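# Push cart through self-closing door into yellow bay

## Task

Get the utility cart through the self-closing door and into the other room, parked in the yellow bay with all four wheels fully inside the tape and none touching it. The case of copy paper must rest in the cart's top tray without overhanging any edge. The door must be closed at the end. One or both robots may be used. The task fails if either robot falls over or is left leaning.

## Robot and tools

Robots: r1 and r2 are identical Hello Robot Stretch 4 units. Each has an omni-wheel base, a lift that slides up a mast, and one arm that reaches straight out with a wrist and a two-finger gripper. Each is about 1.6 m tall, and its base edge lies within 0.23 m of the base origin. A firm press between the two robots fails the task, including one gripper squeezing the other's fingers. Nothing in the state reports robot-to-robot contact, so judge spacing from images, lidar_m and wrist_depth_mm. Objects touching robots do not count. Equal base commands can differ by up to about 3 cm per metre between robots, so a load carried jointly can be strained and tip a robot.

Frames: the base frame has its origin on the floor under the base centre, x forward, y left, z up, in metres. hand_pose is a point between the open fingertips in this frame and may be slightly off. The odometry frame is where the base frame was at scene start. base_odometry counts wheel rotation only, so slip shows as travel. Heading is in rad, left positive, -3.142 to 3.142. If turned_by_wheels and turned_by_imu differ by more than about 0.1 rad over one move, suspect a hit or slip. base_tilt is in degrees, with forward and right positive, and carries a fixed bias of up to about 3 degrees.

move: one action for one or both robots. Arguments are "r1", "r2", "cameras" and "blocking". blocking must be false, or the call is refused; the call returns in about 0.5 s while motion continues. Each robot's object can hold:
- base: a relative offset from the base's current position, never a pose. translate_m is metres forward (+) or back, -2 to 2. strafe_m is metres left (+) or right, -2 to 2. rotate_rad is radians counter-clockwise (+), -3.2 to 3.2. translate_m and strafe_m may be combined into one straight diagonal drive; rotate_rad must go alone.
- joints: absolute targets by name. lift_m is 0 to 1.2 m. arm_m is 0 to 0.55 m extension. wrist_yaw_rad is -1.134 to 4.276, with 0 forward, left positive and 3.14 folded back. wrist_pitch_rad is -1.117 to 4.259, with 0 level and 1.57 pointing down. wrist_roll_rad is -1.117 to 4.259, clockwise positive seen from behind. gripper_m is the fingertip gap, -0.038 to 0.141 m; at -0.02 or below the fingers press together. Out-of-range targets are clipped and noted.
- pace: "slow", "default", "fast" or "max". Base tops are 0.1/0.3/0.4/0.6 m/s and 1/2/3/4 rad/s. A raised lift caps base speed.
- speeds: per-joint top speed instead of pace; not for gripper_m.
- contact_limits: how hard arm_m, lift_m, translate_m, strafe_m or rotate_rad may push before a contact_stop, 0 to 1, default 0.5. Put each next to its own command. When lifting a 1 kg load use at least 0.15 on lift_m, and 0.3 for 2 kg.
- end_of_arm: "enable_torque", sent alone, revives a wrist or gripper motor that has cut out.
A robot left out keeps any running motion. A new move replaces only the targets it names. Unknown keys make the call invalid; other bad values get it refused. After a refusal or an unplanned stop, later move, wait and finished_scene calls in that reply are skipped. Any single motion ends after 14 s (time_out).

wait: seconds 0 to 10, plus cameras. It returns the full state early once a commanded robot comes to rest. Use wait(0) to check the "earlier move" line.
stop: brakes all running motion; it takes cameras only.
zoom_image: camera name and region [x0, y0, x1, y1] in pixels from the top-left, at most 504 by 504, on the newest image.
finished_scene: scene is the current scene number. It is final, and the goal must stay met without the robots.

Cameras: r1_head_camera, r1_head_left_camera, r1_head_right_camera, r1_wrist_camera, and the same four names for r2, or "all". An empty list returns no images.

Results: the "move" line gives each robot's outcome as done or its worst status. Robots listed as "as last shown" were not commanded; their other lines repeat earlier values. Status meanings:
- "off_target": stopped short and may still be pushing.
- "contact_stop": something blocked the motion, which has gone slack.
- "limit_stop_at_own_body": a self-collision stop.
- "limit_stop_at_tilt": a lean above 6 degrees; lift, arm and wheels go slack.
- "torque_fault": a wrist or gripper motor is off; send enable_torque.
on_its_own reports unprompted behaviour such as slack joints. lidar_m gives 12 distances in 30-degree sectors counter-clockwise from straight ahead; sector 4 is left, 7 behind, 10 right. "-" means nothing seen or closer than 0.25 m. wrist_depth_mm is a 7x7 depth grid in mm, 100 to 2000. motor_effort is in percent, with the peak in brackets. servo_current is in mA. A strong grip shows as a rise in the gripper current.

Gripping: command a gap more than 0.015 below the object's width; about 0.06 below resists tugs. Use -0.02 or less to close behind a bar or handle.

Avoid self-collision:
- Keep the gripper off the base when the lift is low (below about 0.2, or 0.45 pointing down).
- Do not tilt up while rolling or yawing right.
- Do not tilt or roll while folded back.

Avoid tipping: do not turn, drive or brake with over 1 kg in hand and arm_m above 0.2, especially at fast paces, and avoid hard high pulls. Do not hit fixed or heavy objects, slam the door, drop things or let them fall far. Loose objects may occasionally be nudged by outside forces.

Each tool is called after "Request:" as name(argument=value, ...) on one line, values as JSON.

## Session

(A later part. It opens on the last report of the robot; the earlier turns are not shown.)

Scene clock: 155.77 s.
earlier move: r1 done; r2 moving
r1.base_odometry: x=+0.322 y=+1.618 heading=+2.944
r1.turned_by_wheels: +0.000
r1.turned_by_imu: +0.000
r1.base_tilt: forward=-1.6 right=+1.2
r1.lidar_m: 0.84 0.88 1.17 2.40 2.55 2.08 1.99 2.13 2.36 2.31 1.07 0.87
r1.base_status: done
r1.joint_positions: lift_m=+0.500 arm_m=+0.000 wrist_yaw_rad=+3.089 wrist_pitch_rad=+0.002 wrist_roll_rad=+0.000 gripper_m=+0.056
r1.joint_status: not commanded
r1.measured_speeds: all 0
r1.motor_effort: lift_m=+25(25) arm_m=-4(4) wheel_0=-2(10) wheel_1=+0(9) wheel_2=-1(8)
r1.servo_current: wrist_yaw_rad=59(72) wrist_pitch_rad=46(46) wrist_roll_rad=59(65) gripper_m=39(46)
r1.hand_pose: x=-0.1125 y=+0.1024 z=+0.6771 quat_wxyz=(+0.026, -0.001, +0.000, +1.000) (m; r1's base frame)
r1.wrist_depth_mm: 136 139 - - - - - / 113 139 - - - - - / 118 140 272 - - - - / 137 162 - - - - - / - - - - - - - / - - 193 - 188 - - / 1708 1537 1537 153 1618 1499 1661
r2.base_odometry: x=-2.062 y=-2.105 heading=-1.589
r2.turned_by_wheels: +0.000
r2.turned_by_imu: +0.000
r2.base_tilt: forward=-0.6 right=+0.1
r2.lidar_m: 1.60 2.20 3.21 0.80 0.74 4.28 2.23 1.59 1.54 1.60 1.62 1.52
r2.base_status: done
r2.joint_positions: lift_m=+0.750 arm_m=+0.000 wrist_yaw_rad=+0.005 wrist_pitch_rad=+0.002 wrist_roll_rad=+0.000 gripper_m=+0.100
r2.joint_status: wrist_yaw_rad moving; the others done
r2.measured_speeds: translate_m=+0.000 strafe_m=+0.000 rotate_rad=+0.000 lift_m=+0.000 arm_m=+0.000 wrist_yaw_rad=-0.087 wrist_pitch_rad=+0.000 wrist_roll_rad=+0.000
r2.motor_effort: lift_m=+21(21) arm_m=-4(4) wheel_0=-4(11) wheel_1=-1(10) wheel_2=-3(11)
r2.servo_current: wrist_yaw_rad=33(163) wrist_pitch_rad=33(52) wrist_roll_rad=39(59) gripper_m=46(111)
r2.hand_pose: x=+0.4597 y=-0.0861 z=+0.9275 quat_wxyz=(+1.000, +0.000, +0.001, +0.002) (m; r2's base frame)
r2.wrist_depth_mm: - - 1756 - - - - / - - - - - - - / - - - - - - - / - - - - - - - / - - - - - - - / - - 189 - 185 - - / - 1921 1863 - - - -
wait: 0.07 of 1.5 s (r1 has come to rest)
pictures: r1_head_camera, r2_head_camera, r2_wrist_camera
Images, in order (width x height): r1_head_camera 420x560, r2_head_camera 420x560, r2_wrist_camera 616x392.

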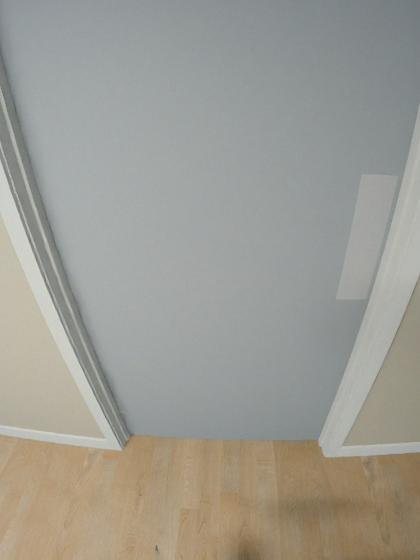

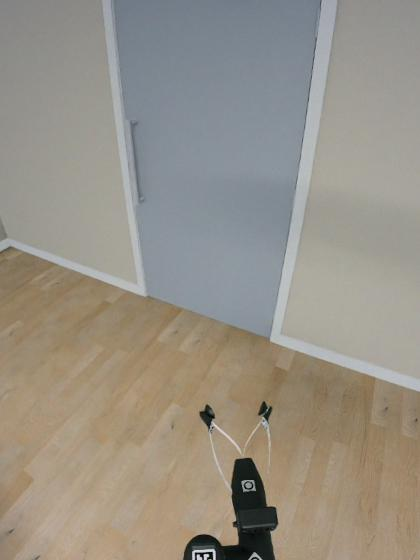

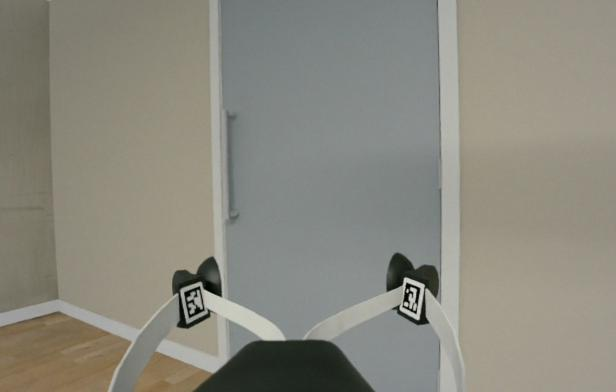

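Request:
move(blocking=false, r2={"base":{"translate_m":1.15,"strafe_m":0.6}}, cameras=[])

Request:
wait(seconds=7, cameras=["r2_head_camera","r2_wrist_camera"])

Scene clock: 163.30 s.
earlier move: r2 done
move: r2 moving
r1: as last shown
r1.base_tilt: forward=-1.6 right=+1.3
r1.lidar_m: 0.84 0.89 1.16 2.41 2.56 2.07 2.00 2.13 2.37 2.29 1.08 0.89
r1.motor_effort: lift_m=+25(25) arm_m=-4(4) wheel_0=-2(3) wheel_1=+0(1) wheel_2=-1(1)
r1.servo_current: wrist_yaw_rad=52(59) wrist_pitch_rad=33(46) wrist_roll_rad=52(72) gripper_m=46(52)
r1.wrist_depth_mm: 136 139 - - - - - / 113 139 - - - - - / 118 140 273 - - - - / 137 162 - - - - - / - - - - - - - / - - 194 - 188 - - / 1708 1499 1537 154 1618 1576 1661
r2.base_odometry: x=-2.046 y=-2.137 heading=-1.589
r2.turned_by_wheels: +0.000
r2.turned_by_imu: +0.001
r2.base_tilt: forward=-0.7 right=+0.1
r2.lidar_m: 1.61 2.15 3.18 0.83 0.73 4.28 2.28 1.63 1.58 1.64 1.59 1.50
r2.base_status: translate_m moving; strafe_m moving
r2.joint_positions: lift_m=+0.750 arm_m=+0.000 wrist_yaw_rad=+0.003 wrist_pitch_rad=+0.002 wrist_roll_rad=+0.000 gripper_m=+0.100
r2.joint_status: all done
r2.measured_speeds: translate_m=+0.122 strafe_m=+0.062 rotate_rad=+0.004 lift_m=+0.000 arm_m=+0.000 wrist_yaw_rad=+0.000 wrist_pitch_rad=+0.000 wrist_roll_rad=+0.000
r2.motor_effort: lift_m=+21(21) arm_m=-4(4) wheel_0=+2(6) wheel_1=+12(12) wheel_2=-11(13)
r2.servo_current: wrist_yaw_rad=46(65) wrist_pitch_rad=46(46) wrist_roll_rad=46(59) gripper_m=52(59)
r2.hand_pose: x=+0.4595 y=-0.0866 z=+0.9275 quat_wxyz=(+1.000, +0.000, +0.001, +0.001) (m; r2's base frame)
r2.wrist_depth_mm: - - - - - - - / - - - - - - - / - - - - - - - / - - - - - - - / - - - - - - - / - - 189 - 185 - - / - 1983 - - - - -
pictures: none
No camera images: "cameras" was empty.

Scene clock: 168.47 s.
earlier move: r2 done
r1.base_odometry: x=+0.322 y=+1.618 heading=+2.944
r1.turned_by_wheels: +0.000
r1.turned_by_imu: +0.000
r1.base_tilt: forward=-1.6 right=+1.3
r1.lidar_m: 0.84 0.91 1.16 2.39 2.52 2.07 2.00 2.14 2.38 2.29 1.10 0.89
r1.base_status: not commanded
r1.joint_positions: lift_m=+0.500 arm_m=+0.000 wrist_yaw_rad=+3.089 wrist_pitch_rad=+0.002 wrist_roll_rad=+0.000 gripper_m=+0.056
r1.joint_status: not commanded
r1.measured_speeds: all 0
r1.motor_effort: lift_m=+24(25) arm_m=-4(4) wheel_0=-1(3) wheel_1=+0(1) wheel_2=-1(1)
r1.servo_current: wrist_yaw_rad=26(65) wrist_pitch_rad=46(52) wrist_roll_rad=52(72) gripper_m=39(52)
r1.hand_pose: x=-0.1125 y=+0.1024 z=+0.6771 quat_wxyz=(+0.026, -0.001, +0.000, +1.000) (m; r1's base frame)
r1.wrist_depth_mm: 136 138 - - - - - / 113 139 - - - - - / 118 140 273 - - - - / 137 161 - - - - - / - - - - - - - / - - 193 - 187 - - / 1756 1499 1576 153 1618 1537 1708
r2.base_odometry: x=-1.482 y=-3.266 heading=-1.589
r2.turned_by_wheels: +0.000
r2.turned_by_imu: +0.003
r2.base_tilt: forward=-0.7 right=+0.1
r2.lidar_m: 0.88 1.22 2.10 2.22 3.01 1.17 1.27 2.73 2.63 1.24 0.89 0.78
r2.base_status: done
r2.joint_positions: lift_m=+0.750 arm_m=+0.000 wrist_yaw_rad=+0.003 wrist_pitch_rad=+0.002 wrist_roll_rad=+0.000 gripper_m=+0.100
r2.joint_status: all done
r2.measured_speeds: all 0
r2.motor_effort: lift_m=+20(21) arm_m=-4(4) wheel_0=+3(11) wheel_1=+1(13) wheel_2=-3(13)
r2.servo_current: wrist_yaw_rad=39(65) wrist_pitch_rad=39(52) wrist_roll_rad=39(59) gripper_m=46(59)
r2.hand_pose: x=+0.4595 y=-0.0866 z=+0.9275 quat_wxyz=(+1.000, +0.000, +0.001, +0.001) (m; r2's base frame)
r2.wrist_depth_mm: - - - - 615 - - / - - - - 615 - - / - - - - - - - / - - - - 525 - - / - - - - 525 - - / - - 189 - 185 - - / - - - - - - -
wait: 5.17 of 7 s (r2 has come to rest)
pictures: r2_head_camera, r2_wrist_camera
Images, in order (width x height): r2_head_camera 420x560, r2_wrist_camera 616x392.

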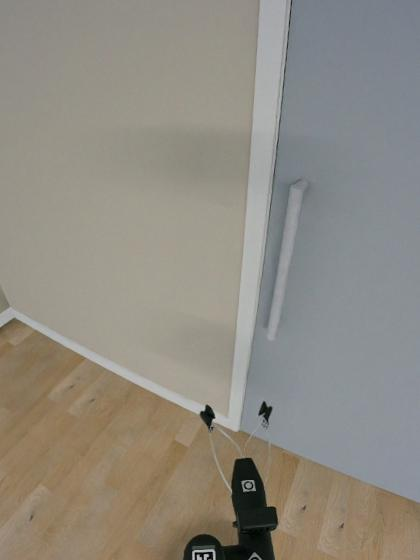

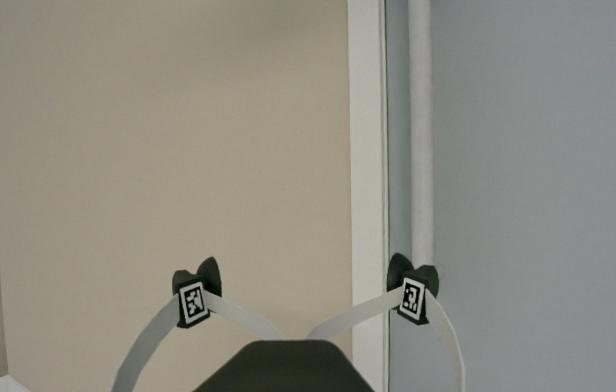

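Request:
move(blocking=false, r2={"base":{"strafe_m":-0.165},"joints":{"lift_m":0.87}}, cameras=[])

Request:
wait(seconds=2, cameras=["r2_wrist_camera"])

Scene clock: 176.27 s.
move: r2 moving
r1: as last shown
r1.lidar_m: 0.82 0.90 1.18 2.39 2.49 2.06 2.00 2.13 2.36 2.30 1.07 0.89
r1.motor_effort: lift_m=+25(25) arm_m=-4(4) wheel_0=-2(3) wheel_1=+0(1) wheel_2=-1(1)
r1.servo_current: wrist_yaw_rad=59(59) wrist_pitch_rad=46(46) wrist_roll_rad=46(59) gripper_m=46(46)
r1.wrist_depth_mm: 136 138 - - - - - / 113 139 - - - - - / 117 140 273 - - - - / 137 162 - - - - - / - - - - - - - / - - 193 - 187 - - / 1708 1537 1499 154 1576 1576 1661
r2.base_odometry: x=-1.518 y=-3.265 heading=-1.589
r2.turned_by_wheels: +0.000
r2.turned_by_imu: +0.001
r2.base_tilt: forward=-0.6 right=+0.0
r2.lidar_m: 0.79 1.15 2.14 2.25 3.05 1.20 1.30 2.72 2.59 1.18 0.86 0.77
r2.base_status: strafe_m moving
r2.joint_positions: lift_m=+0.788 arm_m=+0.000 wrist_yaw_rad=+0.003 wrist_pitch_rad=+0.002 wrist_roll_rad=+0.000 gripper_m=+0.100
r2.joint_status: lift_m moving
r2.measured_speeds: translate_m=+0.001 strafe_m=-0.141 rotate_rad=-0.004 lift_m=+0.146 arm_m=+0.000 wrist_yaw_rad=+0.000 wrist_pitch_rad=+0.000 wrist_roll_rad=+0.000
r2.motor_effort: lift_m=+22(23) arm_m=-4(4) wheel_0=+7(15) wheel_1=-10(10) wheel_2=-1(2)
r2.servo_current: wrist_yaw_rad=33(46) wrist_pitch_rad=39(39) wrist_roll_rad=39(59) gripper_m=46(59)
r2.hand_pose: x=+0.4595 y=-0.0866 z=+0.9654 quat_wxyz=(+1.000, +0.000, +0.001, +0.001) (m; r2's base frame)
r2.wrist_depth_mm: - - - - 517 - - / - - - - 517 - - / - - - - 517 - - / - - - - 621 - - / - - - - 621 - - / - - 188 - 193 - - / - - - - - - -
pictures: none
No camera images: "cameras" was empty.

Scene clock: 177.57 s.
earlier move: r2 done
r1.base_odometry: x=+0.322 y=+1.618 heading=+2.944
r1.turned_by_wheels: +0.000
r1.turned_by_imu: +0.000
r1.base_tilt: forward=-1.6 right=+1.2
r1.lidar_m: 0.84 0.87 1.14 2.41 2.54 2.07 2.00 2.13 2.36 2.29 1.05 0.87
r1.base_status: not commanded
r1.joint_positions: lift_m=+0.500 arm_m=+0.000 wrist_yaw_rad=+3.089 wrist_pitch_rad=+0.002 wrist_roll_rad=+0.000 gripper_m=+0.056
r1.joint_status: not commanded
r1.measured_speeds: all 0
r1.motor_effort: lift_m=+24(25) arm_m=-4(4) wheel_0=-2(3) wheel_1=-1(1) wheel_2=-1(1)
r1.servo_current: wrist_yaw_rad=52(65) wrist_pitch_rad=46(52) wrist_roll_rad=39(72) gripper_m=46(46)
r1.hand_pose: x=-0.1125 y=+0.1024 z=+0.6771 quat_wxyz=(+0.026, -0.001, +0.000, +1.000) (m; r1's base frame)
r1.wrist_depth_mm: 137 139 - - - - - / 113 139 - - - - - / 117 140 273 - - - - / 137 162 - - - - - / - - - - - - - / - - 194 - 187 - - / 1661 1464 1537 153 1537 1576 1708
r2.base_odometry: x=-1.647 y=-3.263 heading=-1.589
r2.turned_by_wheels: +0.000
r2.turned_by_imu: +0.000
r2.base_tilt: forward=-0.7 right=+0.1
r2.lidar_m: 0.74 1.12 2.25 2.36 3.21 1.25 1.39 2.57 2.48 1.10 0.79 0.76
r2.base_status: done
r2.joint_positions: lift_m=+0.870 arm_m=+0.000 wrist_yaw_rad=+0.003 wrist_pitch_rad=+0.002 wrist_roll_rad=+0.000 gripper_m=+0.100
r2.joint_status: all done
r2.measured_speeds: all 0
r2.motor_effort: lift_m=+21(25) arm_m=-4(4) wheel_0=+3(15) wheel_1=-3(11) wheel_2=+0(2)
r2.servo_current: wrist_yaw_rad=46(65) wrist_pitch_rad=46(46) wrist_roll_rad=46(59) gripper_m=46(59)
r2.hand_pose: x=+0.4595 y=-0.0867 z=+1.0475 quat_wxyz=(+1.000, +0.000, +0.001, +0.001) (m; r2's base frame)
r2.wrist_depth_mm: - - - - - - - / - - - 521 - - - / - - - - - - - / - - - - - - - / - - - - - - - / - - 188 162 185 - - / - - - - - - -
wait: 1.30 of 2 s (r2 has come to rest)
pictures: r2_wrist_camera
Images, in order (width x height): r2_wrist_camera 616x392.

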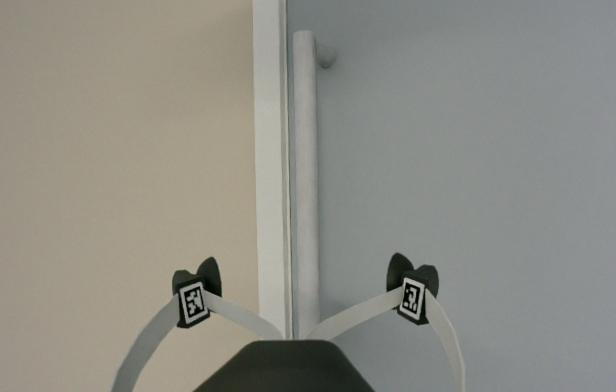

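Request:
move(blocking=false, r2={"joints":{"arm_m":0.24},"contact_limits":{"arm_m":0.1}}, cameras=[])

Request:
wait(seconds=2, cameras=["r2_wrist_camera","r2_head_camera"])

Scene clock: 195.93 s.
move: r2 moving
r1: as last shown
r1.base_tilt: forward=-1.5 right=+1.3
r1.lidar_m: 0.83 0.90 1.16 2.40 2.54 2.08 2.01 2.12 2.39 2.29 1.04 0.88
r1.motor_effort: lift_m=+24(25) arm_m=-4(4) wheel_0=-2(3) wheel_1=+0(1) wheel_2=-1(1)
r1.servo_current: wrist_yaw_rad=39(59) wrist_pitch_rad=46(52) wrist_roll_rad=33(72) gripper_m=39(46)
r1.wrist_depth_mm: 136 138 - - - - - / 114 139 - - - - - / 118 140 273 - - - - / 137 162 - - - - - / - - - - - - - / - - 193 - 188 - - / 1661 1499 1499 153 1576 1576 1661
r2.base_odometry: x=-1.647 y=-3.263 heading=-1.589
r2.turned_by_wheels: +0.000
r2.turned_by_imu: +0.001
r2.base_tilt: forward=-0.7 right=+0.1
r2.lidar_m: 0.77 1.11 2.27 2.35 3.24 1.25 1.39 2.57 2.47 1.09 0.80 0.75
r2.base_status: not commanded
r2.joint_positions: lift_m=+0.870 arm_m=+0.051 wrist_yaw_rad=+0.003 wrist_pitch_rad=+0.002 wrist_roll_rad=+0.000 gripper_m=+0.100
r2.joint_status: arm_m moving
r2.measured_speeds: translate_m=+0.000 strafe_m=+0.000 rotate_rad=+0.000 lift_m=+0.000 arm_m=+0.195 wrist_yaw_rad=+0.000 wrist_pitch_rad=+0.000 wrist_roll_rad=+0.000
r2.motor_effort: lift_m=+21(21) arm_m=+11(12) wheel_0=+3(3) wheel_1=-3(3) wheel_2=+0(0)
r2.servo_current: wrist_yaw_rad=46(59) wrist_pitch_rad=46(46) wrist_roll_rad=52(59) gripper_m=46(59)
r2.contact_limits: arm_m 0.1
r2.hand_pose: x=+0.5100 y=-0.0867 z=+1.0475 quat_wxyz=(+1.000, +0.000, +0.001, +0.001) (m; r2's base frame)
r2.wrist_depth_mm: - - - 530 - - 397 / - - - 484 - - 394 / - - - 585 - - 394 / - - - 480 - - 399 / - - - 492 - - 394 / - - 187 163 185 - 402 / - - - - - - -
pictures: none
No camera images: "cameras" was empty.

Scene clock: 197.27 s.
earlier move: r2 done
r1.base_odometry: x=+0.322 y=+1.618 heading=+2.944
r1.turned_by_wheels: +0.000
r1.turned_by_imu: +0.000
r1.base_tilt: forward=-1.6 right=+1.2
r1.lidar_m: 0.83 0.89 1.18 2.40 2.54 2.06 2.00 2.13 2.37 2.30 1.05 0.87
r1.base_status: not commanded
r1.joint_positions: lift_m=+0.500 arm_m=+0.000 wrist_yaw_rad=+3.089 wrist_pitch_rad=+0.002 wrist_roll_rad=+0.000 gripper_m=+0.056
r1.joint_status: not commanded
r1.measured_speeds: all 0
r1.motor_effort: lift_m=+24(25) arm_m=-4(4) wheel_0=-2(3) wheel_1=+0(1) wheel_2=-1(1)
r1.servo_current: wrist_yaw_rad=46(65) wrist_pitch_rad=39(52) wrist_roll_rad=46(72) gripper_m=39(46)
r1.hand_pose: x=-0.1125 y=+0.1024 z=+0.6771 quat_wxyz=(+0.026, -0.001, +0.000, +1.000) (m; r1's base frame)
r1.wrist_depth_mm: 137 138 - - - - - / 113 139 - - - - - / 118 140 272 - - - - / 137 161 - - - - - / - - - - - - - / - - 193 - 187 - - / 1661 1499 1537 153 1618 1537 1618
r2.base_odometry: x=-1.647 y=-3.263 heading=-1.589
r2.turned_by_wheels: +0.000
r2.turned_by_imu: +0.000
r2.base_tilt: forward=-0.6 right=+0.1
r2.lidar_m: 0.77 1.12 2.26 2.35 3.23 1.25 1.41 2.59 2.48 1.10 0.80 0.76
r2.base_status: not commanded
r2.joint_positions: lift_m=+0.870 arm_m=+0.240 wrist_yaw_rad=+0.003 wrist_pitch_rad=+0.002 wrist_roll_rad=+0.000 gripper_m=+0.100
r2.joint_status: all done
r2.measured_speeds: all 0
r2.motor_effort: lift_m=+21(21) arm_m=+7(12) wheel_0=+3(3) wheel_1=-3(4) wheel_2=+0(1)
r2.servo_current: wrist_yaw_rad=33(59) wrist_pitch_rad=33(46) wrist_roll_rad=39(59) gripper_m=52(59)
r2.contact_limits: arm_m 0.1
r2.hand_pose: x=+0.6993 y=-0.0867 z=+1.0475 quat_wxyz=(+1.000, +0.000, +0.001, +0.001) (m; r2's base frame)
r2.wrist_depth_mm: - - 413 347 322 285 259 / - - 415 347 322 285 262 / - - 439 351 324 286 260 / - - 442 351 329 289 266 / - - 415 355 330 290 266 / - - 197 291 197 286 268 / - - 466 - 322 289 270
wait: 1.33 of 2 s (r2 has come to rest)
pictures: r2_head_camera, r2_wrist_camera
Images, in order (width x height): r2_head_camera 420x560, r2_wrist_camera 616x392.

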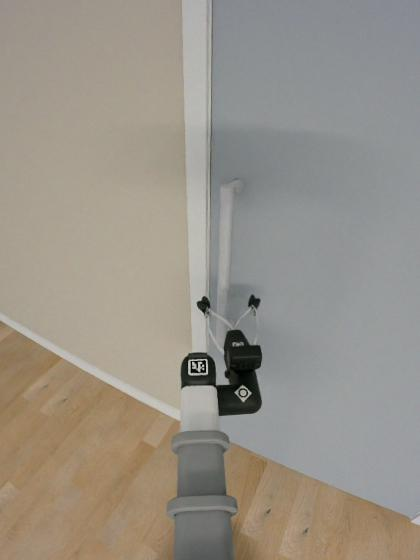

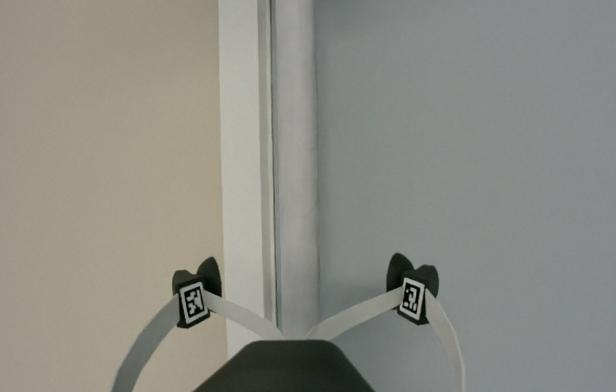

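Request:
move(blocking=false, r2={"joints":{"arm_m":0.32,"gripper_m":0.065},"contact_limits":{"arm_m":0.1}}, cameras=[])

Request:
wait(seconds=1.5, cameras=["r2_wrist_camera","r2_head_camera"])

Request:
zoom_image(camera="r2_head_camera", region=[160, 200, 300, 360])

Scene clock: 207.43 s.
move: r2 moving
r1: as last shown
r1.turned_by_imu: -0.001
r1.base_tilt: forward=-1.5 right=+1.3
r1.lidar_m: 0.85 0.90 1.15 2.40 2.52 2.07 1.99 2.13 2.34 2.30 1.07 0.88
r1.motor_effort: lift_m=+25(25) arm_m=-4(4) wheel_0=-2(3) wheel_1=+0(1) wheel_2=-1(1)
r1.servo_current: wrist_yaw_rad=39(65) wrist_pitch_rad=46(46) wrist_roll_rad=46(59) gripper_m=39(46)
r1.wrist_depth_mm: 136 138 - - - - - / 113 139 - - - - - / 118 140 272 - - - - / 137 162 - - - - - / - - - - - - - / - - 193 - 187 - - / 1756 1499 1537 153 1618 1576 1661
r2.base_odometry: x=-1.647 y=-3.263 heading=-1.589
r2.turned_by_wheels: +0.000
r2.turned_by_imu: +0.001
r2.base_tilt: forward=-0.7 right=+0.1
r2.lidar_m: 0.76 1.06 2.25 2.33 3.23 1.25 1.40 2.61 2.46 1.12 0.79 0.76
r2.base_status: not commanded
r2.joint_positions: lift_m=+0.870 arm_m=+0.289 wrist_yaw_rad=+0.003 wrist_pitch_rad=+0.002 wrist_roll_rad=+0.000 gripper_m=+0.083
r2.joint_status: arm_m moving; gripper_m moving
r2.measured_speeds: translate_m=+0.000 strafe_m=+0.000 rotate_rad=+0.000 lift_m=+0.000 arm_m=+0.163 wrist_yaw_rad=+0.000 wrist_pitch_rad=+0.000 wrist_roll_rad=+0.000
r2.motor_effort: lift_m=+21(21) arm_m=+7(12) wheel_0=+3(3) wheel_1=-3(3) wheel_2=+0(0)
r2.servo_current: wrist_yaw_rad=52(59) wrist_pitch_rad=46(46) wrist_roll_rad=52(52) gripper_m=104(104)
r2.contact_limits: arm_m 0.1
r2.hand_pose: x=+0.7487 y=-0.0867 z=+1.0475 quat_wxyz=(+1.000, +0.000, +0.001, +0.001) (m; r2's base frame)
r2.wrist_depth_mm: - 442 359 247 281 249 229 / - 442 359 246 282 250 230 / - 445 366 248 283 252 231 / - 452 368 251 287 252 232 / - 455 368 253 283 255 234 / - 449 196 250 193 255 236 / - 445 407 - 281 249 236
pictures: none
No camera images: "cameras" was empty.

Scene clock: 208.13 s.
earlier move: r2 done
r1.base_odometry: x=+0.322 y=+1.618 heading=+2.944
r1.turned_by_wheels: +0.000
r1.turned_by_imu: +0.000
r1.base_tilt: forward=-1.6 right=+1.3
r1.lidar_m: 0.84 0.90 1.15 2.41 2.53 2.06 1.99 2.13 2.36 2.29 1.09 0.88
r1.base_status: not commanded
r1.joint_positions: lift_m=+0.500 arm_m=+0.000 wrist_yaw_rad=+3.089 wrist_pitch_rad=+0.002 wrist_roll_rad=+0.000 gripper_m=+0.056
r1.joint_status: not commanded
r1.measured_speeds: all 0
r1.motor_effort: lift_m=+25(25) arm_m=-4(4) wheel_0=-2(3) wheel_1=+0(1) wheel_2=-1(1)
r1.servo_current: wrist_yaw_rad=46(65) wrist_pitch_rad=39(52) wrist_roll_rad=52(65) gripper_m=46(46)
r1.hand_pose: x=-0.1125 y=+0.1024 z=+0.6771 quat_wxyz=(+0.026, -0.001, +0.000, +1.000) (m; r1's base frame)
r1.wrist_depth_mm: 136 139 - - - - - / 113 139 - - - - - / 117 140 273 - - - - / 137 162 - - - - - / - - - - - - - / - - 194 - 188 - - / 1708 1537 1537 153 1576 1576 1618
r2.base_odometry: x=-1.647 y=-3.263 heading=-1.589
r2.turned_by_wheels: +0.000
r2.turned_by_imu: +0.000
r2.base_tilt: forward=-0.7 right=+0.0
r2.lidar_m: 0.77 1.11 2.24 2.35 3.24 1.26 1.40 2.57 2.47 1.12 0.81 0.75
r2.base_status: not commanded
r2.joint_positions: lift_m=+0.870 arm_m=+0.320 wrist_yaw_rad=+0.003 wrist_pitch_rad=+0.002 wrist_roll_rad=+0.000 gripper_m=+0.065
r2.joint_status: all done
r2.measured_speeds: all 0
r2.motor_effort: lift_m=+21(21) arm_m=+7(12) wheel_0=+3(3) wheel_1=-3(3) wheel_2=+0(0)
r2.servo_current: wrist_yaw_rad=59(59) wrist_pitch_rad=39(46) wrist_roll_rad=52(59) gripper_m=52(104)
r2.contact_limits: arm_m 0.1
r2.hand_pose: x=+0.7793 y=-0.0867 z=+1.0475 quat_wxyz=(+1.000, +0.000, +0.001, +0.001) (m; r2's base frame)
r2.wrist_depth_mm: - 407 319 210 250 223 204 / - 413 320 211 254 224 - / - 415 325 212 254 229 207 / - 424 327 212 257 229 207 / - 427 330 213 254 227 208 / - 433 193 211 193 228 211 / - 397 338 - 255 221 210
wait: 0.70 of 1.5 s (r2 has come to rest)
pictures: r2_head_camera, r2_wrist_camera
Images, in order (width x height): r2_head_camera 420x560, r2_wrist_camera 616x392.

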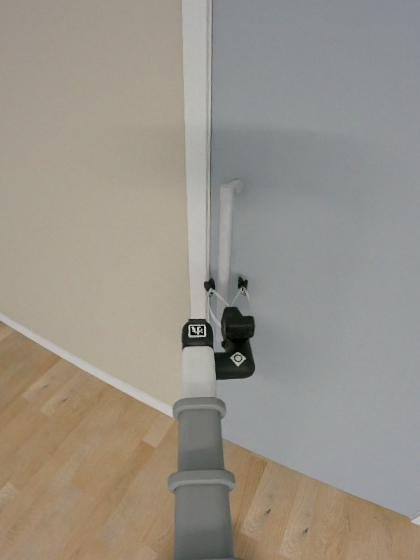

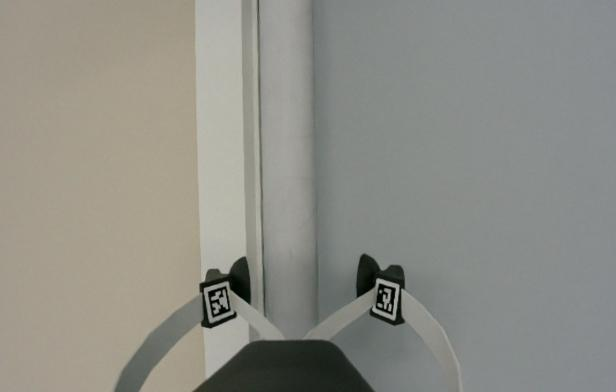

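Scaled by 3.150 from the camera's 420x560 image, which has a finer 1200x1600 frame.

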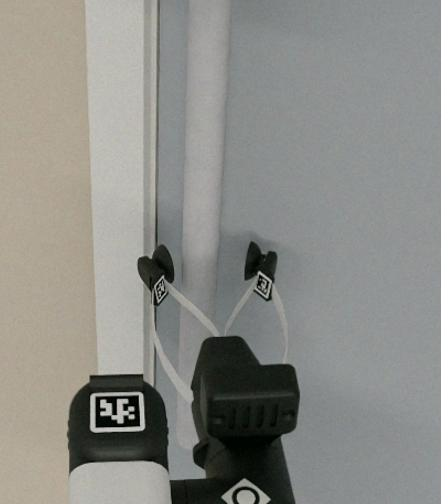

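Request:
move(blocking=false, r2={"joints":{"arm_m":0.362},"contact_limits":{"arm_m":0}}, cameras=[])

Request:
wait(seconds=1, cameras=[])

Request:
move(blocking=false, r2={"joints":{"gripper_m":-0.02}}, cameras=[])

Request:
wait(seconds=1.5, cameras=["r2_wrist_camera","r2_head_camera"])

Request:
zoom_image(camera="r2_head_camera", region=[160, 180, 300, 340])

Scene clock: 218.00 s.
move: r2 contact_stop
r1: as last shown
r1.turned_by_imu: -0.001
r1.lidar_m: 0.85 0.90 1.17 2.41 2.55 2.05 2.00 2.13 2.37 2.28 1.06 0.88
r1.motor_effort: lift_m=+24(25) arm_m=-4(4) wheel_0=-2(3) wheel_1=+0(1) wheel_2=-1(1)
r1.servo_current: wrist_yaw_rad=46(65) wrist_pitch_rad=39(46) wrist_roll_rad=46(52) gripper_m=39(46)
r1.wrist_depth_mm: 136 139 - - - - - / 113 139 - - - - - / 118 140 273 - - - - / 137 161 - - - - - / - - - - - - - / - - 193 - 188 - - / 1756 1537 1537 153 1618 1537 1661
r2.base_odometry: x=-1.647 y=-3.263 heading=-1.589
r2.turned_by_wheels: +0.000
r2.turned_by_imu: +0.006
r2.base_tilt: forward=-0.7 right=+0.1
r2.lidar_m: 0.78 1.09 2.26 2.37 3.23 1.26 1.40 2.57 2.48 1.09 0.80 0.76
r2.base_status: not commanded
r2.joint_positions: lift_m=+0.870 arm_m=+0.351 wrist_yaw_rad=-0.007 wrist_pitch_rad=+0.002 wrist_roll_rad=+0.000 gripper_m=+0.065
r2.joint_status: arm_m contact_stop
r2.measured_speeds: translate_m=-0.002 strafe_m=-0.003 rotate_rad=+0.010 lift_m=+0.000 arm_m=+0.000 wrist_yaw_rad=+0.000 wrist_pitch_rad=+0.000 wrist_roll_rad=+0.000
r2.on_its_own: arm_m is slack since a contact_stop (your +0.362 is given up)
r2.motor_effort: lift_m=+21(21) arm_m=+1(17) wheel_0=+3(3) wheel_1=+0(3) wheel_2=-5(5)
r2.servo_current: wrist_yaw_rad=65(65) wrist_pitch_rad=39(46) wrist_roll_rad=52(59) gripper_m=46(59)
r2.contact_limits: arm_m 0
r2.hand_pose: x=+0.8094 y=-0.0895 z=+1.0475 quat_wxyz=(+1.000, +0.000, +0.001, -0.004) (m; r2's base frame)
r2.wrist_depth_mm: 439 359 287 243 225 201 186 / 439 362 290 186 229 202 187 / 445 364 291 247 229 204 188 / 445 368 291 187 231 204 189 / 459 375 293 250 229 206 187 / 449 375 189 188 193 208 191 / 455 384 304 - 230 201 191
pictures: none
No camera images: "cameras" was empty.

not run: a stop that you did not command came earlier in this reply.

not run: a stop that you did not command came earlier in this reply.

not run: a stop that you did not command came earlier in this reply.

Scaled by 3.150 from the camera's 420x560 image, which has a finer 1200x1600 frame.

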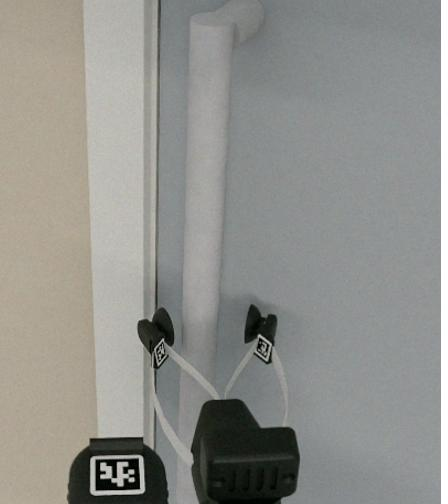

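Request:
move(blocking=false, r2={"joints":{"arm_m":0.27}}, cameras=[])

Request:
wait(seconds=1, cameras=[])

Request:
move(blocking=false, r2={"base":{"strafe_m":0.1},"joints":{"wrist_yaw_rad":-0.4,"gripper_m":0.08}}, cameras=[])

Request:
wait(seconds=2, cameras=["r2_wrist_camera"])

Scene clock: 227.50 s.
earlier move: r2 contact_stop
move: r2 moving
r1: as last shown
r1.turned_by_imu: +0.000
r1.lidar_m: 0.85 0.91 1.10 2.40 2.56 2.06 2.01 2.12 2.38 2.30 1.09 0.86
r1.servo_current: wrist_yaw_rad=33(59) wrist_pitch_rad=46(46) wrist_roll_rad=46(52) gripper_m=46(46)
r1.wrist_depth_mm: 136 139 - - - - - / 113 139 - - - - - / 118 139 274 - - - - / 137 162 - - - - - / - - - - - - - / - - 194 - 187 - - / 1756 1499 1537 153 1618 1576 1661
r2.base_odometry: x=-1.647 y=-3.263 heading=-1.589
r2.turned_by_wheels: +0.000
r2.turned_by_imu: +0.001
r2.base_tilt: forward=-0.7 right=+0.0
r2.lidar_m: 0.78 1.10 2.25 2.34 3.24 1.25 1.39 2.59 2.46 1.13 0.79 0.75
r2.base_status: not commanded
r2.joint_positions: lift_m=+0.870 arm_m=+0.302 wrist_yaw_rad=-0.003 wrist_pitch_rad=+0.002 wrist_roll_rad=+0.000 gripper_m=+0.065
r2.joint_status: arm_m earlier contact_stop (moved +0.031 of +0.042); arm_m moving
r2.measured_speeds: translate_m=+0.000 strafe_m=+0.000 rotate_rad=+0.000 lift_m=+0.000 arm_m=-0.165 wrist_yaw_rad=+0.000 wrist_pitch_rad=+0.000 wrist_roll_rad=+0.000
r2.motor_effort: lift_m=+21(21) arm_m=-8(8) wheel_0=+2(2) wheel_1=+1(1) wheel_2=-6(8)
r2.servo_current: wrist_yaw_rad=59(59) wrist_pitch_rad=39(46) wrist_roll_rad=52(59) gripper_m=52(59)
r2.hand_pose: x=+0.7606 y=-0.0882 z=+1.0475 quat_wxyz=(+1.000, +0.000, +0.001, -0.001) (m; r2's base frame)
r2.wrist_depth_mm: - 433 342 224 266 240 217 / - 439 342 225 265 238 218 / - 442 345 235 270 239 220 / - 445 347 293 272 240 222 / - 449 351 296 271 242 224 / - 445 193 230 191 240 224 / - 424 362 - 273 233 224
pictures: none
No camera images: "cameras" was empty.

Scene clock: 228.17 s.
earlier move: r2 done
r1.base_odometry: x=+0.322 y=+1.618 heading=+2.944
r1.turned_by_wheels: +0.000
r1.turned_by_imu: +0.000
r1.base_tilt: forward=-1.5 right=+1.3
r1.lidar_m: 0.85 0.90 1.16 2.41 2.53 2.05 2.00 2.13 2.37 2.30 1.08 0.86
r1.base_status: not commanded
r1.joint_positions: lift_m=+0.500 arm_m=+0.000 wrist_yaw_rad=+3.089 wrist_pitch_rad=+0.002 wrist_roll_rad=+0.000 gripper_m=+0.056
r1.joint_status: not commanded
r1.measured_speeds: all 0
r1.motor_effort: lift_m=+24(25) arm_m=-4(4) wheel_0=-2(3) wheel_1=+0(1) wheel_2=-1(1)
r1.servo_current: wrist_yaw_rad=52(59) wrist_pitch_rad=39(52) wrist_roll_rad=65(65) gripper_m=46(46)
r1.hand_pose: x=-0.1125 y=+0.1024 z=+0.6771 quat_wxyz=(+0.026, -0.001, +0.000, +1.000) (m; r1's base frame)
r1.wrist_depth_mm: 136 138 - - - - - / 113 139 - - - - - / 118 140 272 - - - - / 137 162 - - - - - / - - - - - - - / - - 193 - 187 - - / 1756 1537 1537 153 1618 1576 1661
r2.base_odometry: x=-1.647 y=-3.263 heading=-1.589
r2.turned_by_wheels: +0.000
r2.turned_by_imu: +0.000
r2.base_tilt: forward=-0.7 right=+0.1
r2.lidar_m: 0.78 1.10 2.26 2.37 3.21 1.22 1.39 2.59 2.48 1.09 0.80 0.76
r2.base_status: not commanded
r2.joint_positions: lift_m=+0.870 arm_m=+0.270 wrist_yaw_rad=-0.003 wrist_pitch_rad=+0.002 wrist_roll_rad=+0.000 gripper_m=+0.065
r2.joint_status: all done
r2.measured_speeds: all 0
r2.motor_effort: lift_m=+21(21) arm_m=-6(10) wheel_0=+2(2) wheel_1=+1(1) wheel_2=-6(8)
r2.servo_current: wrist_yaw_rad=46(59) wrist_pitch_rad=46(46) wrist_roll_rad=46(59) gripper_m=52(59)
r2.hand_pose: x=+0.7292 y=-0.0882 z=+1.0475 quat_wxyz=(+1.000, +0.000, +0.001, -0.001) (m; r2's base frame)
r2.wrist_depth_mm: - 462 377 319 296 263 241 / - 455 382 320 298 264 242 / - 455 384 324 301 266 241 / - 466 387 325 303 266 246 / - 466 392 266 300 270 247 / - 466 193 263 192 266 245 / - 138 427 - 300 262 249
wait: 0.67 of 1 s (r2 has come to rest)
pictures: none
No camera images: "cameras" was empty.

Scene clock: 228.67 s.
move: r2 moving
r1: as last shown
r1.base_tilt: forward=-1.6 right=+1.3
r1.lidar_m: 0.85 0.88 1.18 2.39 2.53 2.05 2.00 2.14 2.37 2.30 1.11 0.88
r1.servo_current: wrist_yaw_rad=59(59) wrist_pitch_rad=33(46) wrist_roll_rad=52(65) gripper_m=39(46)
r1.wrist_depth_mm: 136 139 - - - - - / 113 139 - - - - - / 118 140 272 - - - - / 137 162 - - - - - / - - - - - - - / - - 194 - 188 - - / 1756 1499 1576 153 1576 1576 1661
r2.base_odometry: x=-1.611 y=-3.263 heading=-1.589
r2.turned_by_wheels: +0.000
r2.turned_by_imu: +0.000
r2.base_tilt: forward=-0.7 right=+0.1
r2.lidar_m: 0.77 1.13 2.22 2.30 3.18 1.24 1.35 2.59 2.52 1.12 0.78 0.77
r2.base_status: strafe_m moving
r2.joint_positions: lift_m=+0.870 arm_m=+0.270 wrist_yaw_rad=-0.390 wrist_pitch_rad=+0.002 wrist_roll_rad=+0.000 gripper_m=+0.078
r2.joint_status: wrist_yaw_rad moving; gripper_m moving
r2.measured_speeds: translate_m=+0.001 strafe_m=+0.141 rotate_rad=-0.004 lift_m=+0.000 arm_m=+0.000 wrist_yaw_rad=-0.321 wrist_pitch_rad=+0.000 wrist_roll_rad=+0.000
r2.motor_effort: lift_m=+21(21) arm_m=-6(7) wheel_0=-13(13) wheel_1=+11(12) wheel_2=-1(4)
r2.servo_current: wrist_yaw_rad=59(150) wrist_pitch_rad=33(46) wrist_roll_rad=39(52) gripper_m=65(72)
r2.hand_pose: x=+0.6747 y=-0.1904 z=+1.0475 quat_wxyz=(+0.981, +0.000, +0.001, -0.194) (m; r2's base frame)
r2.wrist_depth_mm: 382 357 347 334 320 309 297 / 387 359 349 336 322 310 300 / 392 364 353 340 325 312 301 / 394 364 351 340 327 314 304 / 397 366 355 343 327 315 306 / 402 370 195 343 193 317 307 / 402 368 359 - 329 315 309
pictures: none
No camera images: "cameras" was empty.

Scene clock: 229.63 s.
earlier move: r2 done
r1.base_odometry: x=+0.322 y=+1.618 heading=+2.944
r1.turned_by_wheels: +0.000
r1.turned_by_imu: +0.000
r1.base_tilt: forward=-1.6 right=+1.3
r1.lidar_m: 0.85 0.91 1.18 2.40 2.52 2.06 1.99 2.14 2.37 2.28 1.09 0.87
r1.base_status: not commanded
r1.joint_positions: lift_m=+0.500 arm_m=+0.000 wrist_yaw_rad=+3.089 wrist_pitch_rad=+0.002 wrist_roll_rad=+0.000 gripper_m=+0.056
r1.joint_status: not commanded
r1.measured_speeds: all 0
r1.motor_effort: lift_m=+24(25) arm_m=-4(4) wheel_0=-2(3) wheel_1=+0(1) wheel_2=-1(1)
r1.servo_current: wrist_yaw_rad=39(65) wrist_pitch_rad=39(46) wrist_roll_rad=59(65) gripper_m=39(46)
r1.hand_pose: x=-0.1125 y=+0.1024 z=+0.6771 quat_wxyz=(+0.026, -0.001, +0.000, +1.000) (m; r1's base frame)
r1.wrist_depth_mm: 136 138 - - - - - / 113 139 - - - - - / 118 139 273 - - - - / 137 162 - - - - - / - - - - - - - / - - 195 - 188 - - / 1708 1537 1537 153 1618 1499 1661
r2.base_odometry: x=-1.547 y=-3.264 heading=-1.589
r2.turned_by_wheels: +0.000
r2.turned_by_imu: +0.000
r2.base_tilt: forward=-0.7 right=+0.1
r2.lidar_m: 0.78 1.19 2.17 2.25 3.10 1.22 1.31 2.68 2.56 1.15 0.82 0.82
r2.base_status: done
r2.joint_positions: lift_m=+0.870 arm_m=+0.270 wrist_yaw_rad=-0.397 wrist_pitch_rad=+0.002 wrist_roll_rad=+0.000 gripper_m=+0.080
r2.joint_status: all done
r2.measured_speeds: all 0
r2.motor_effort: lift_m=+21(21) arm_m=-7(7) wheel_0=-1(14) wheel_1=+2(12) wheel_2=+0(4)
r2.servo_current: wrist_yaw_rad=65(150) wrist_pitch_rad=46(46) wrist_roll_rad=39(59) gripper_m=46(72)
r2.hand_pose: x=+0.6732 y=-0.1921 z=+1.0475 quat_wxyz=(+0.980, +0.000, +0.001, -0.197) (m; r2's base frame)
r2.wrist_depth_mm: 415 399 377 370 357 343 332 / 424 404 379 370 359 343 334 / 427 410 382 375 359 347 336 / 427 410 392 373 364 349 338 / 433 410 387 377 362 351 342 / 433 415 195 379 194 351 343 / 439 418 397 - 366 351 343
wait: 0.97 of 2 s (r2 has come to rest)
pictures: r2_wrist_camera
Images, in order (width x height): r2_wrist_camera 616x392.

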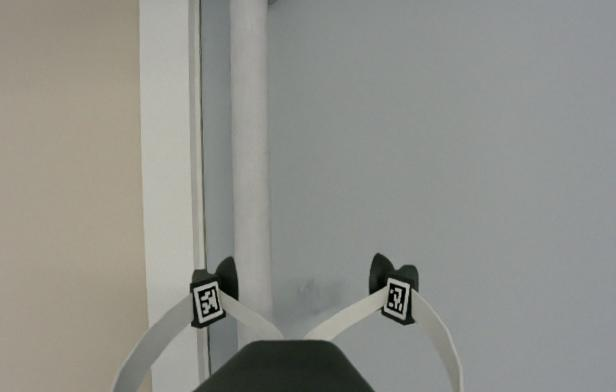

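Request:
move(blocking=false, r2={"joints":{"arm_m":0.415,"gripper_m":0.1},"contact_limits":{"arm_m":0}}, cameras=[])

Request:
wait(seconds=1.5, cameras=["r2_wrist_camera","r2_head_camera"])

Request:
zoom_image(camera="r2_head_camera", region=[160, 180, 300, 340])

Scene clock: 237.87 s.
move: r2 moving
r1: as last shown
r1.lidar_m: 0.84 0.91 1.14 2.41 2.53 2.06 2.00 2.13 2.38 2.30 1.09 0.88
r1.motor_effort: lift_m=+25(25) arm_m=-4(4) wheel_0=-2(3) wheel_1=+0(1) wheel_2=-1(1)
r1.servo_current: wrist_yaw_rad=78(78) wrist_pitch_rad=39(52) wrist_roll_rad=39(52) gripper_m=39(46)
r1.wrist_depth_mm: 137 138 - - - - - / 113 139 - - - - - / 117 139 273 - - - - / 137 162 - - - - - / - - - - - - - / - - 194 - 187 - - / 1661 1499 1499 153 1661 1576 1618
r2.base_odometry: x=-1.547 y=-3.264 heading=-1.589
r2.turned_by_wheels: +0.000
r2.turned_by_imu: +0.001
r2.base_tilt: forward=-0.7 right=+0.1
r2.lidar_m: 0.78 1.18 2.16 2.27 3.10 1.21 1.32 2.67 2.57 1.17 0.86 0.79
r2.base_status: not commanded
r2.joint_positions: lift_m=+0.870 arm_m=+0.321 wrist_yaw_rad=-0.397 wrist_pitch_rad=+0.002 wrist_roll_rad=+0.000 gripper_m=+0.095
r2.joint_status: arm_m moving; gripper_m moving
r2.measured_speeds: translate_m=+0.000 strafe_m=+0.000 rotate_rad=+0.000 lift_m=+0.000 arm_m=+0.195 wrist_yaw_rad=+0.000 wrist_pitch_rad=+0.000 wrist_roll_rad=+0.000
r2.motor_effort: lift_m=+21(21) arm_m=+7(9) wheel_0=-2(2) wheel_1=+2(2) wheel_2=+0(0)
r2.servo_current: wrist_yaw_rad=46(52) wrist_pitch_rad=39(46) wrist_roll_rad=52(52) gripper_m=33(78)
r2.contact_limits: arm_m 0
r2.hand_pose: x=+0.7235 y=-0.1922 z=+1.0475 quat_wxyz=(+0.980, +0.000, +0.001, -0.197) (m; r2's base frame)
r2.wrist_depth_mm: 373 359 343 330 320 310 300 / 375 359 343 332 324 309 301 / 379 364 347 334 325 312 304 / 379 368 347 336 325 314 306 / 387 368 345 338 327 317 307 / 389 370 196 340 193 319 309 / 392 377 353 - 329 319 310
pictures: none
No camera images: "cameras" was empty.

Scene clock: 238.87 s.
earlier move: r2 done
r1.base_odometry: x=+0.322 y=+1.618 heading=+2.944
r1.turned_by_wheels: +0.000
r1.turned_by_imu: +0.000
r1.base_tilt: forward=-1.6 right=+1.3
r1.lidar_m: 0.85 0.91 1.16 2.38 2.53 2.05 2.00 2.14 2.38 2.30 1.06 0.86
r1.base_status: not commanded
r1.joint_positions: lift_m=+0.500 arm_m=+0.000 wrist_yaw_rad=+3.089 wrist_pitch_rad=+0.002 wrist_roll_rad=+0.000 gripper_m=+0.056
r1.joint_status: not commanded
r1.measured_speeds: all 0
r1.motor_effort: lift_m=+24(25) arm_m=-4(4) wheel_0=-2(3) wheel_1=+0(1) wheel_2=-1(1)
r1.servo_current: wrist_yaw_rad=33(78) wrist_pitch_rad=39(52) wrist_roll_rad=52(65) gripper_m=39(46)
r1.hand_pose: x=-0.1125 y=+0.1024 z=+0.6771 quat_wxyz=(+0.026, -0.001, +0.000, +1.000) (m; r1's base frame)
r1.wrist_depth_mm: 136 138 - - - - - / 113 139 - - - - - / 118 139 272 - - - - / 137 162 - - - - - / - - - - - - - / - - 194 - 187 - - / 1661 1499 1576 153 1618 1576 1618
r2.base_odometry: x=-1.547 y=-3.264 heading=-1.589
r2.turned_by_wheels: +0.000
r2.turned_by_imu: +0.000
r2.base_tilt: forward=-0.7 right=+0.0
r2.lidar_m: 0.74 1.17 2.16 2.28 3.11 1.24 1.30 2.66 2.55 1.16 0.84 0.81
r2.base_status: not commanded
r2.joint_positions: lift_m=+0.870 arm_m=+0.415 wrist_yaw_rad=-0.399 wrist_pitch_rad=+0.002 wrist_roll_rad=+0.000 gripper_m=+0.100
r2.joint_status: all done
r2.measured_speeds: all 0
r2.motor_effort: lift_m=+21(21) arm_m=+9(10) wheel_0=-1(2) wheel_1=+2(2) wheel_2=+0(0)
r2.servo_current: wrist_yaw_rad=52(52) wrist_pitch_rad=39(52) wrist_roll_rad=39(59) gripper_m=46(78)
r2.contact_limits: arm_m 0
r2.hand_pose: x=+0.8174 y=-0.1926 z=+1.0475 quat_wxyz=(+0.980, +0.000, +0.001, -0.198) (m; r2's base frame)
r2.wrist_depth_mm: 276 253 253 169 239 230 224 / 281 254 255 172 239 231 226 / 281 255 257 174 242 233 226 / 283 257 260 171 243 235 229 / 286 259 260 175 245 236 229 / 287 260 199 172 196 236 231 / 289 278 256 - 245 236 232
wait: 1.00 of 1.5 s (r2 has come to rest)
pictures: r2_head_camera, r2_wrist_camera
Images, in order (width x height): r2_head_camera 420x560, r2_wrist_camera 616x392.

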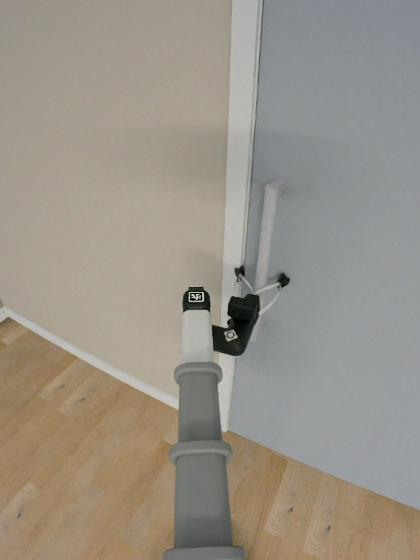

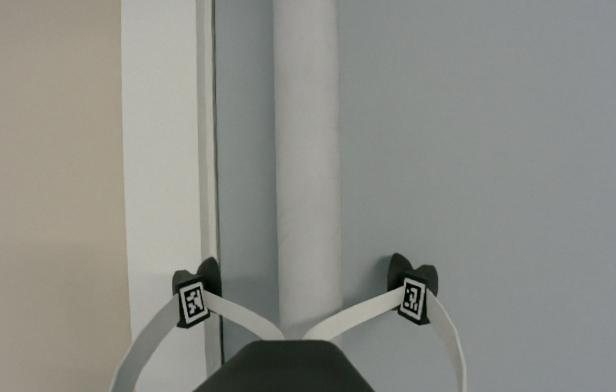

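Scaled by 3.150 from the camera's 420x560 image, which has a finer 1200x1600 frame.

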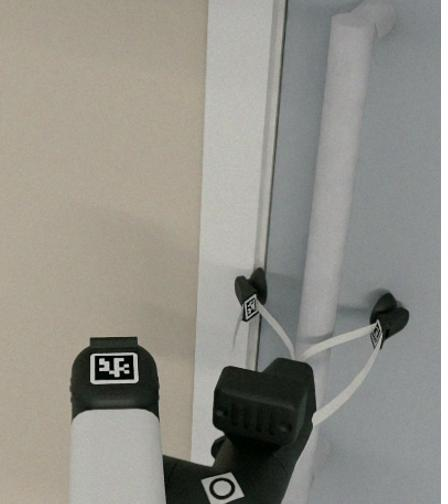

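Request:
move(blocking=false, r2={"joints":{"gripper_m":-0.02}}, cameras=[])

Request:
wait(seconds=2, cameras=["r2_wrist_camera","r2_head_camera"])

Request:
zoom_image(camera="r2_head_camera", region=[160, 180, 300, 340])

Scene clock: 244.87 s.
move: r2 moving
r1: as last shown
r1.lidar_m: 0.84 0.89 1.17 2.40 2.54 2.06 1.99 2.15 2.37 2.29 1.05 0.89
r1.servo_current: wrist_yaw_rad=46(72) wrist_pitch_rad=46(46) wrist_roll_rad=59(59) gripper_m=46(46)
r1.wrist_depth_mm: 136 138 - - - - - / 113 139 - - - - - / 118 140 272 - - - - / 137 162 - - - - - / - - - - - - - / - - 195 - 187 - - / 1756 1464 1499 153 1618 1576 1661
r2.base_odometry: x=-1.547 y=-3.264 heading=-1.589
r2.turned_by_wheels: +0.000
r2.turned_by_imu: +0.001
r2.base_tilt: forward=-0.7 right=+0.1
r2.lidar_m: 0.78 1.17 2.15 2.23 3.09 1.22 1.28 2.68 2.57 1.17 0.84 0.80
r2.base_status: not commanded
r2.joint_positions: lift_m=+0.870 arm_m=+0.415 wrist_yaw_rad=-0.402 wrist_pitch_rad=+0.002 wrist_roll_rad=+0.000 gripper_m=+0.083
r2.joint_status: gripper_m moving
r2.measured_speeds: translate_m=+0.000 strafe_m=+0.000 rotate_rad=+0.000 lift_m=+0.000 arm_m=+0.000 wrist_yaw_rad=-0.015 wrist_pitch_rad=+0.000 wrist_roll_rad=+0.000
r2.motor_effort: lift_m=+21(21) arm_m=+9(9) wheel_0=-1(1) wheel_1=+2(2) wheel_2=+0(0)
r2.servo_current: wrist_yaw_rad=46(52) wrist_pitch_rad=39(46) wrist_roll_rad=52(52) gripper_m=143(143)
r2.contact_limits: arm_m 0
r2.hand_pose: x=+0.8169 y=-0.1932 z=+1.0475 quat_wxyz=(+0.980, +0.000, +0.001, -0.199) (m; r2's base frame)
r2.wrist_depth_mm: 277 252 254 169 238 230 225 / 277 253 254 178 239 232 226 / 278 254 257 172 242 234 228 / 281 257 258 172 244 234 228 / 283 258 259 173 243 236 229 / 285 260 196 173 193 236 231 / 289 277 262 - 245 236 233
pictures: none
No camera images: "cameras" was empty.

Scene clock: 246.30 s.
earlier move: r2 done
r1.base_odometry: x=+0.322 y=+1.618 heading=+2.944
r1.turned_by_wheels: +0.000
r1.turned_by_imu: +0.000
r1.base_tilt: forward=-1.6 right=+1.3
r1.lidar_m: 0.84 0.91 1.18 2.40 2.53 2.06 1.99 2.09 2.37 2.28 1.07 0.87
r1.base_status: not commanded
r1.joint_positions: lift_m=+0.500 arm_m=+0.000 wrist_yaw_rad=+3.089 wrist_pitch_rad=+0.002 wrist_roll_rad=+0.000 gripper_m=+0.056
r1.joint_status: not commanded
r1.measured_speeds: all 0
r1.motor_effort: lift_m=+24(25) arm_m=-4(4) wheel_0=-2(3) wheel_1=+0(1) wheel_2=-1(1)
r1.servo_current: wrist_yaw_rad=52(72) wrist_pitch_rad=46(52) wrist_roll_rad=46(72) gripper_m=46(52)
r1.hand_pose: x=-0.1125 y=+0.1024 z=+0.6771 quat_wxyz=(+0.026, -0.001, +0.000, +1.000) (m; r1's base frame)
r1.wrist_depth_mm: 136 138 - - - - - / 113 139 - - - - - / 117 139 273 - - - - / 137 162 - - - - - / - - - - - - - / - - 194 - 187 - - / 1708 1537 1464 153 1618 1537 1661
r2.base_odometry: x=-1.547 y=-3.265 heading=-1.590
r2.turned_by_wheels: -0.001
r2.turned_by_imu: -0.001
r2.base_tilt: forward=-0.6 right=+0.1
r2.lidar_m: 0.78 1.19 2.17 2.24 3.12 1.22 1.32 2.67 2.57 1.20 0.86 0.81
r2.base_status: not commanded
r2.joint_positions: lift_m=+0.870 arm_m=+0.415 wrist_yaw_rad=-0.400 wrist_pitch_rad=+0.002 wrist_roll_rad=+0.000 gripper_m=-0.018
r2.joint_status: all done
r2.measured_speeds: all 0
r2.motor_effort: lift_m=+21(21) arm_m=-4(9) wheel_0=-10(10) wheel_1=-2(2) wheel_2=+0(0)
r2.servo_current: wrist_yaw_rad=59(59) wrist_pitch_rad=46(46) wrist_roll_rad=59(65) gripper_m=124(169)
r2.contact_limits: arm_m 0
r2.hand_pose: x=+0.8176 y=-0.1927 z=+1.0475 quat_wxyz=(+0.980, +0.000, +0.001, -0.198) (m; r2's base frame)
r2.wrist_depth_mm: 273 248 250 164 235 226 219 / 276 251 250 165 235 228 220 / 276 252 252 166 236 229 222 / 279 253 255 167 239 229 223 / 281 255 256 169 239 230 225 / 285 256 186 170 182 231 225 / 285 273 258 - 242 230 227
wait: 1.43 of 2 s (r2 has come to rest)
pictures: r2_head_camera, r2_wrist_camera
Images, in order (width x height): r2_head_camera 420x560, r2_wrist_camera 616x392.

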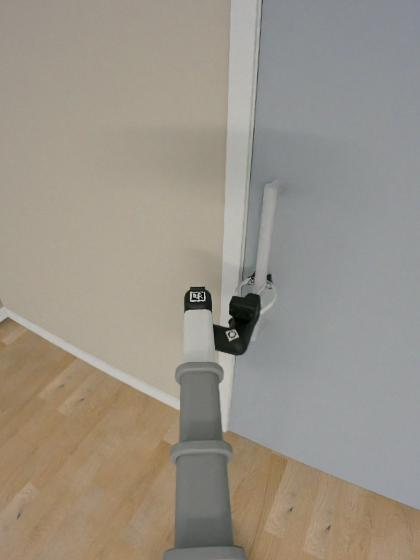

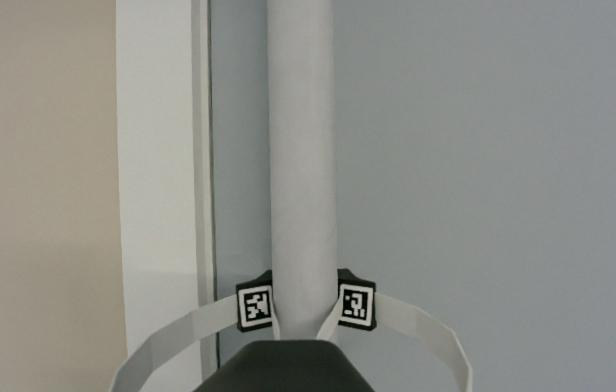

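Scaled by 3.150 from the camera's 420x560 image, which has a finer 1200x1600 frame.

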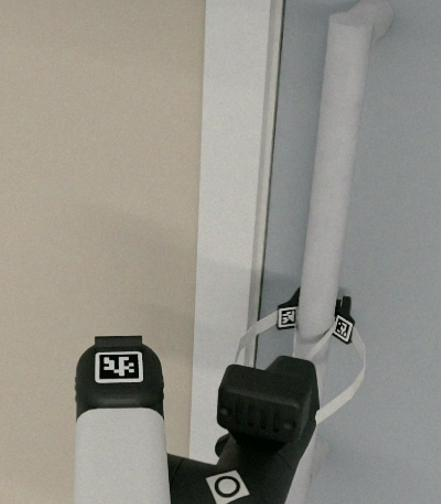

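Request:
move(blocking=false, r2={"base":{"translate_m":-0.393,"strafe_m":0.042},"joints":{"wrist_yaw_rad":-0.16},"pace":"slow","speeds":{"wrist_yaw_rad":0.1},"contact_limits":{"translate_m":0.8,"strafe_m":0.8}}, cameras=[])

Request:
wait(seconds=6, cameras=["r2_head_camera","r1_head_camera"])

r2: "contact_limits": translate_m and strafe_m are given together and make one move, which takes one limit: state it under one of them only
Scene clock: 263.90 s.
r1.base_odometry: x=+0.322 y=+1.618 heading=+2.944
r1.turned_by_wheels: +0.000
r1.turned_by_imu: +0.000
r1.base_tilt: forward=-1.6 right=+1.3
r1.lidar_m: 0.84 0.90 1.17 2.41 2.52 2.05 1.99 2.12 2.38 2.30 1.08 0.87
r1.base_status: not commanded
r1.joint_positions: lift_m=+0.500 arm_m=+0.000 wrist_yaw_rad=+3.089 wrist_pitch_rad=+0.002 wrist_roll_rad=+0.000 gripper_m=+0.056
r1.joint_status: not commanded
r1.measured_speeds: all 0
r1.motor_effort: lift_m=+24(25) arm_m=-4(4) wheel_0=-2(3) wheel_1=-1(1) wheel_2=-1(1)
r1.servo_current: wrist_yaw_rad=46(72) wrist_pitch_rad=39(52) wrist_roll_rad=52(72) gripper_m=39(52)
r1.hand_pose: x=-0.1125 y=+0.1024 z=+0.6771 quat_wxyz=(+0.026, -0.001, +0.000, +1.000) (m; r1's base frame)
r1.wrist_depth_mm: 137 139 - - - - - / 113 139 - - - - - / 118 140 273 - - - - / 137 162 - - - - - / - - - - - - - / - - 194 - 187 - - / 1661 1499 1537 153 1618 1576 1708
r2.base_odometry: x=-1.547 y=-3.265 heading=-1.590
r2.turned_by_wheels: +0.000
r2.turned_by_imu: +0.001
r2.base_tilt: forward=-0.6 right=+0.1
r2.lidar_m: 0.76 1.18 2.16 2.28 3.12 1.20 1.31 2.68 2.57 1.19 0.85 0.81
r2.base_status: not commanded
r2.joint_positions: lift_m=+0.870 arm_m=+0.415 wrist_yaw_rad=-0.400 wrist_pitch_rad=+0.002 wrist_roll_rad=+0.000 gripper_m=-0.018
r2.joint_status: all done
r2.measured_speeds: all 0
r2.motor_effort: lift_m=+21(21) arm_m=-4(9) wheel_0=-9(10) wheel_1=-2(2) wheel_2=+0(0)
r2.servo_current: wrist_yaw_rad=46(59) wrist_pitch_rad=46(46) wrist_roll_rad=46(65) gripper_m=111(169)
r2.contact_limits: arm_m 0
r2.hand_pose: x=+0.8176 y=-0.1927 z=+1.0475 quat_wxyz=(+0.980, +0.000, +0.001, -0.198) (m; r2's base frame)
r2.wrist_depth_mm: 273 249 251 164 235 225 219 / 274 250 251 166 236 227 220 / 278 251 253 166 236 229 221 / 279 253 254 167 239 229 224 / 282 254 256 168 241 230 225 / 283 256 186 170 182 231 225 / 285 274 259 - 242 230 227
pictures: none

not run: a call was refused earlier in this reply.


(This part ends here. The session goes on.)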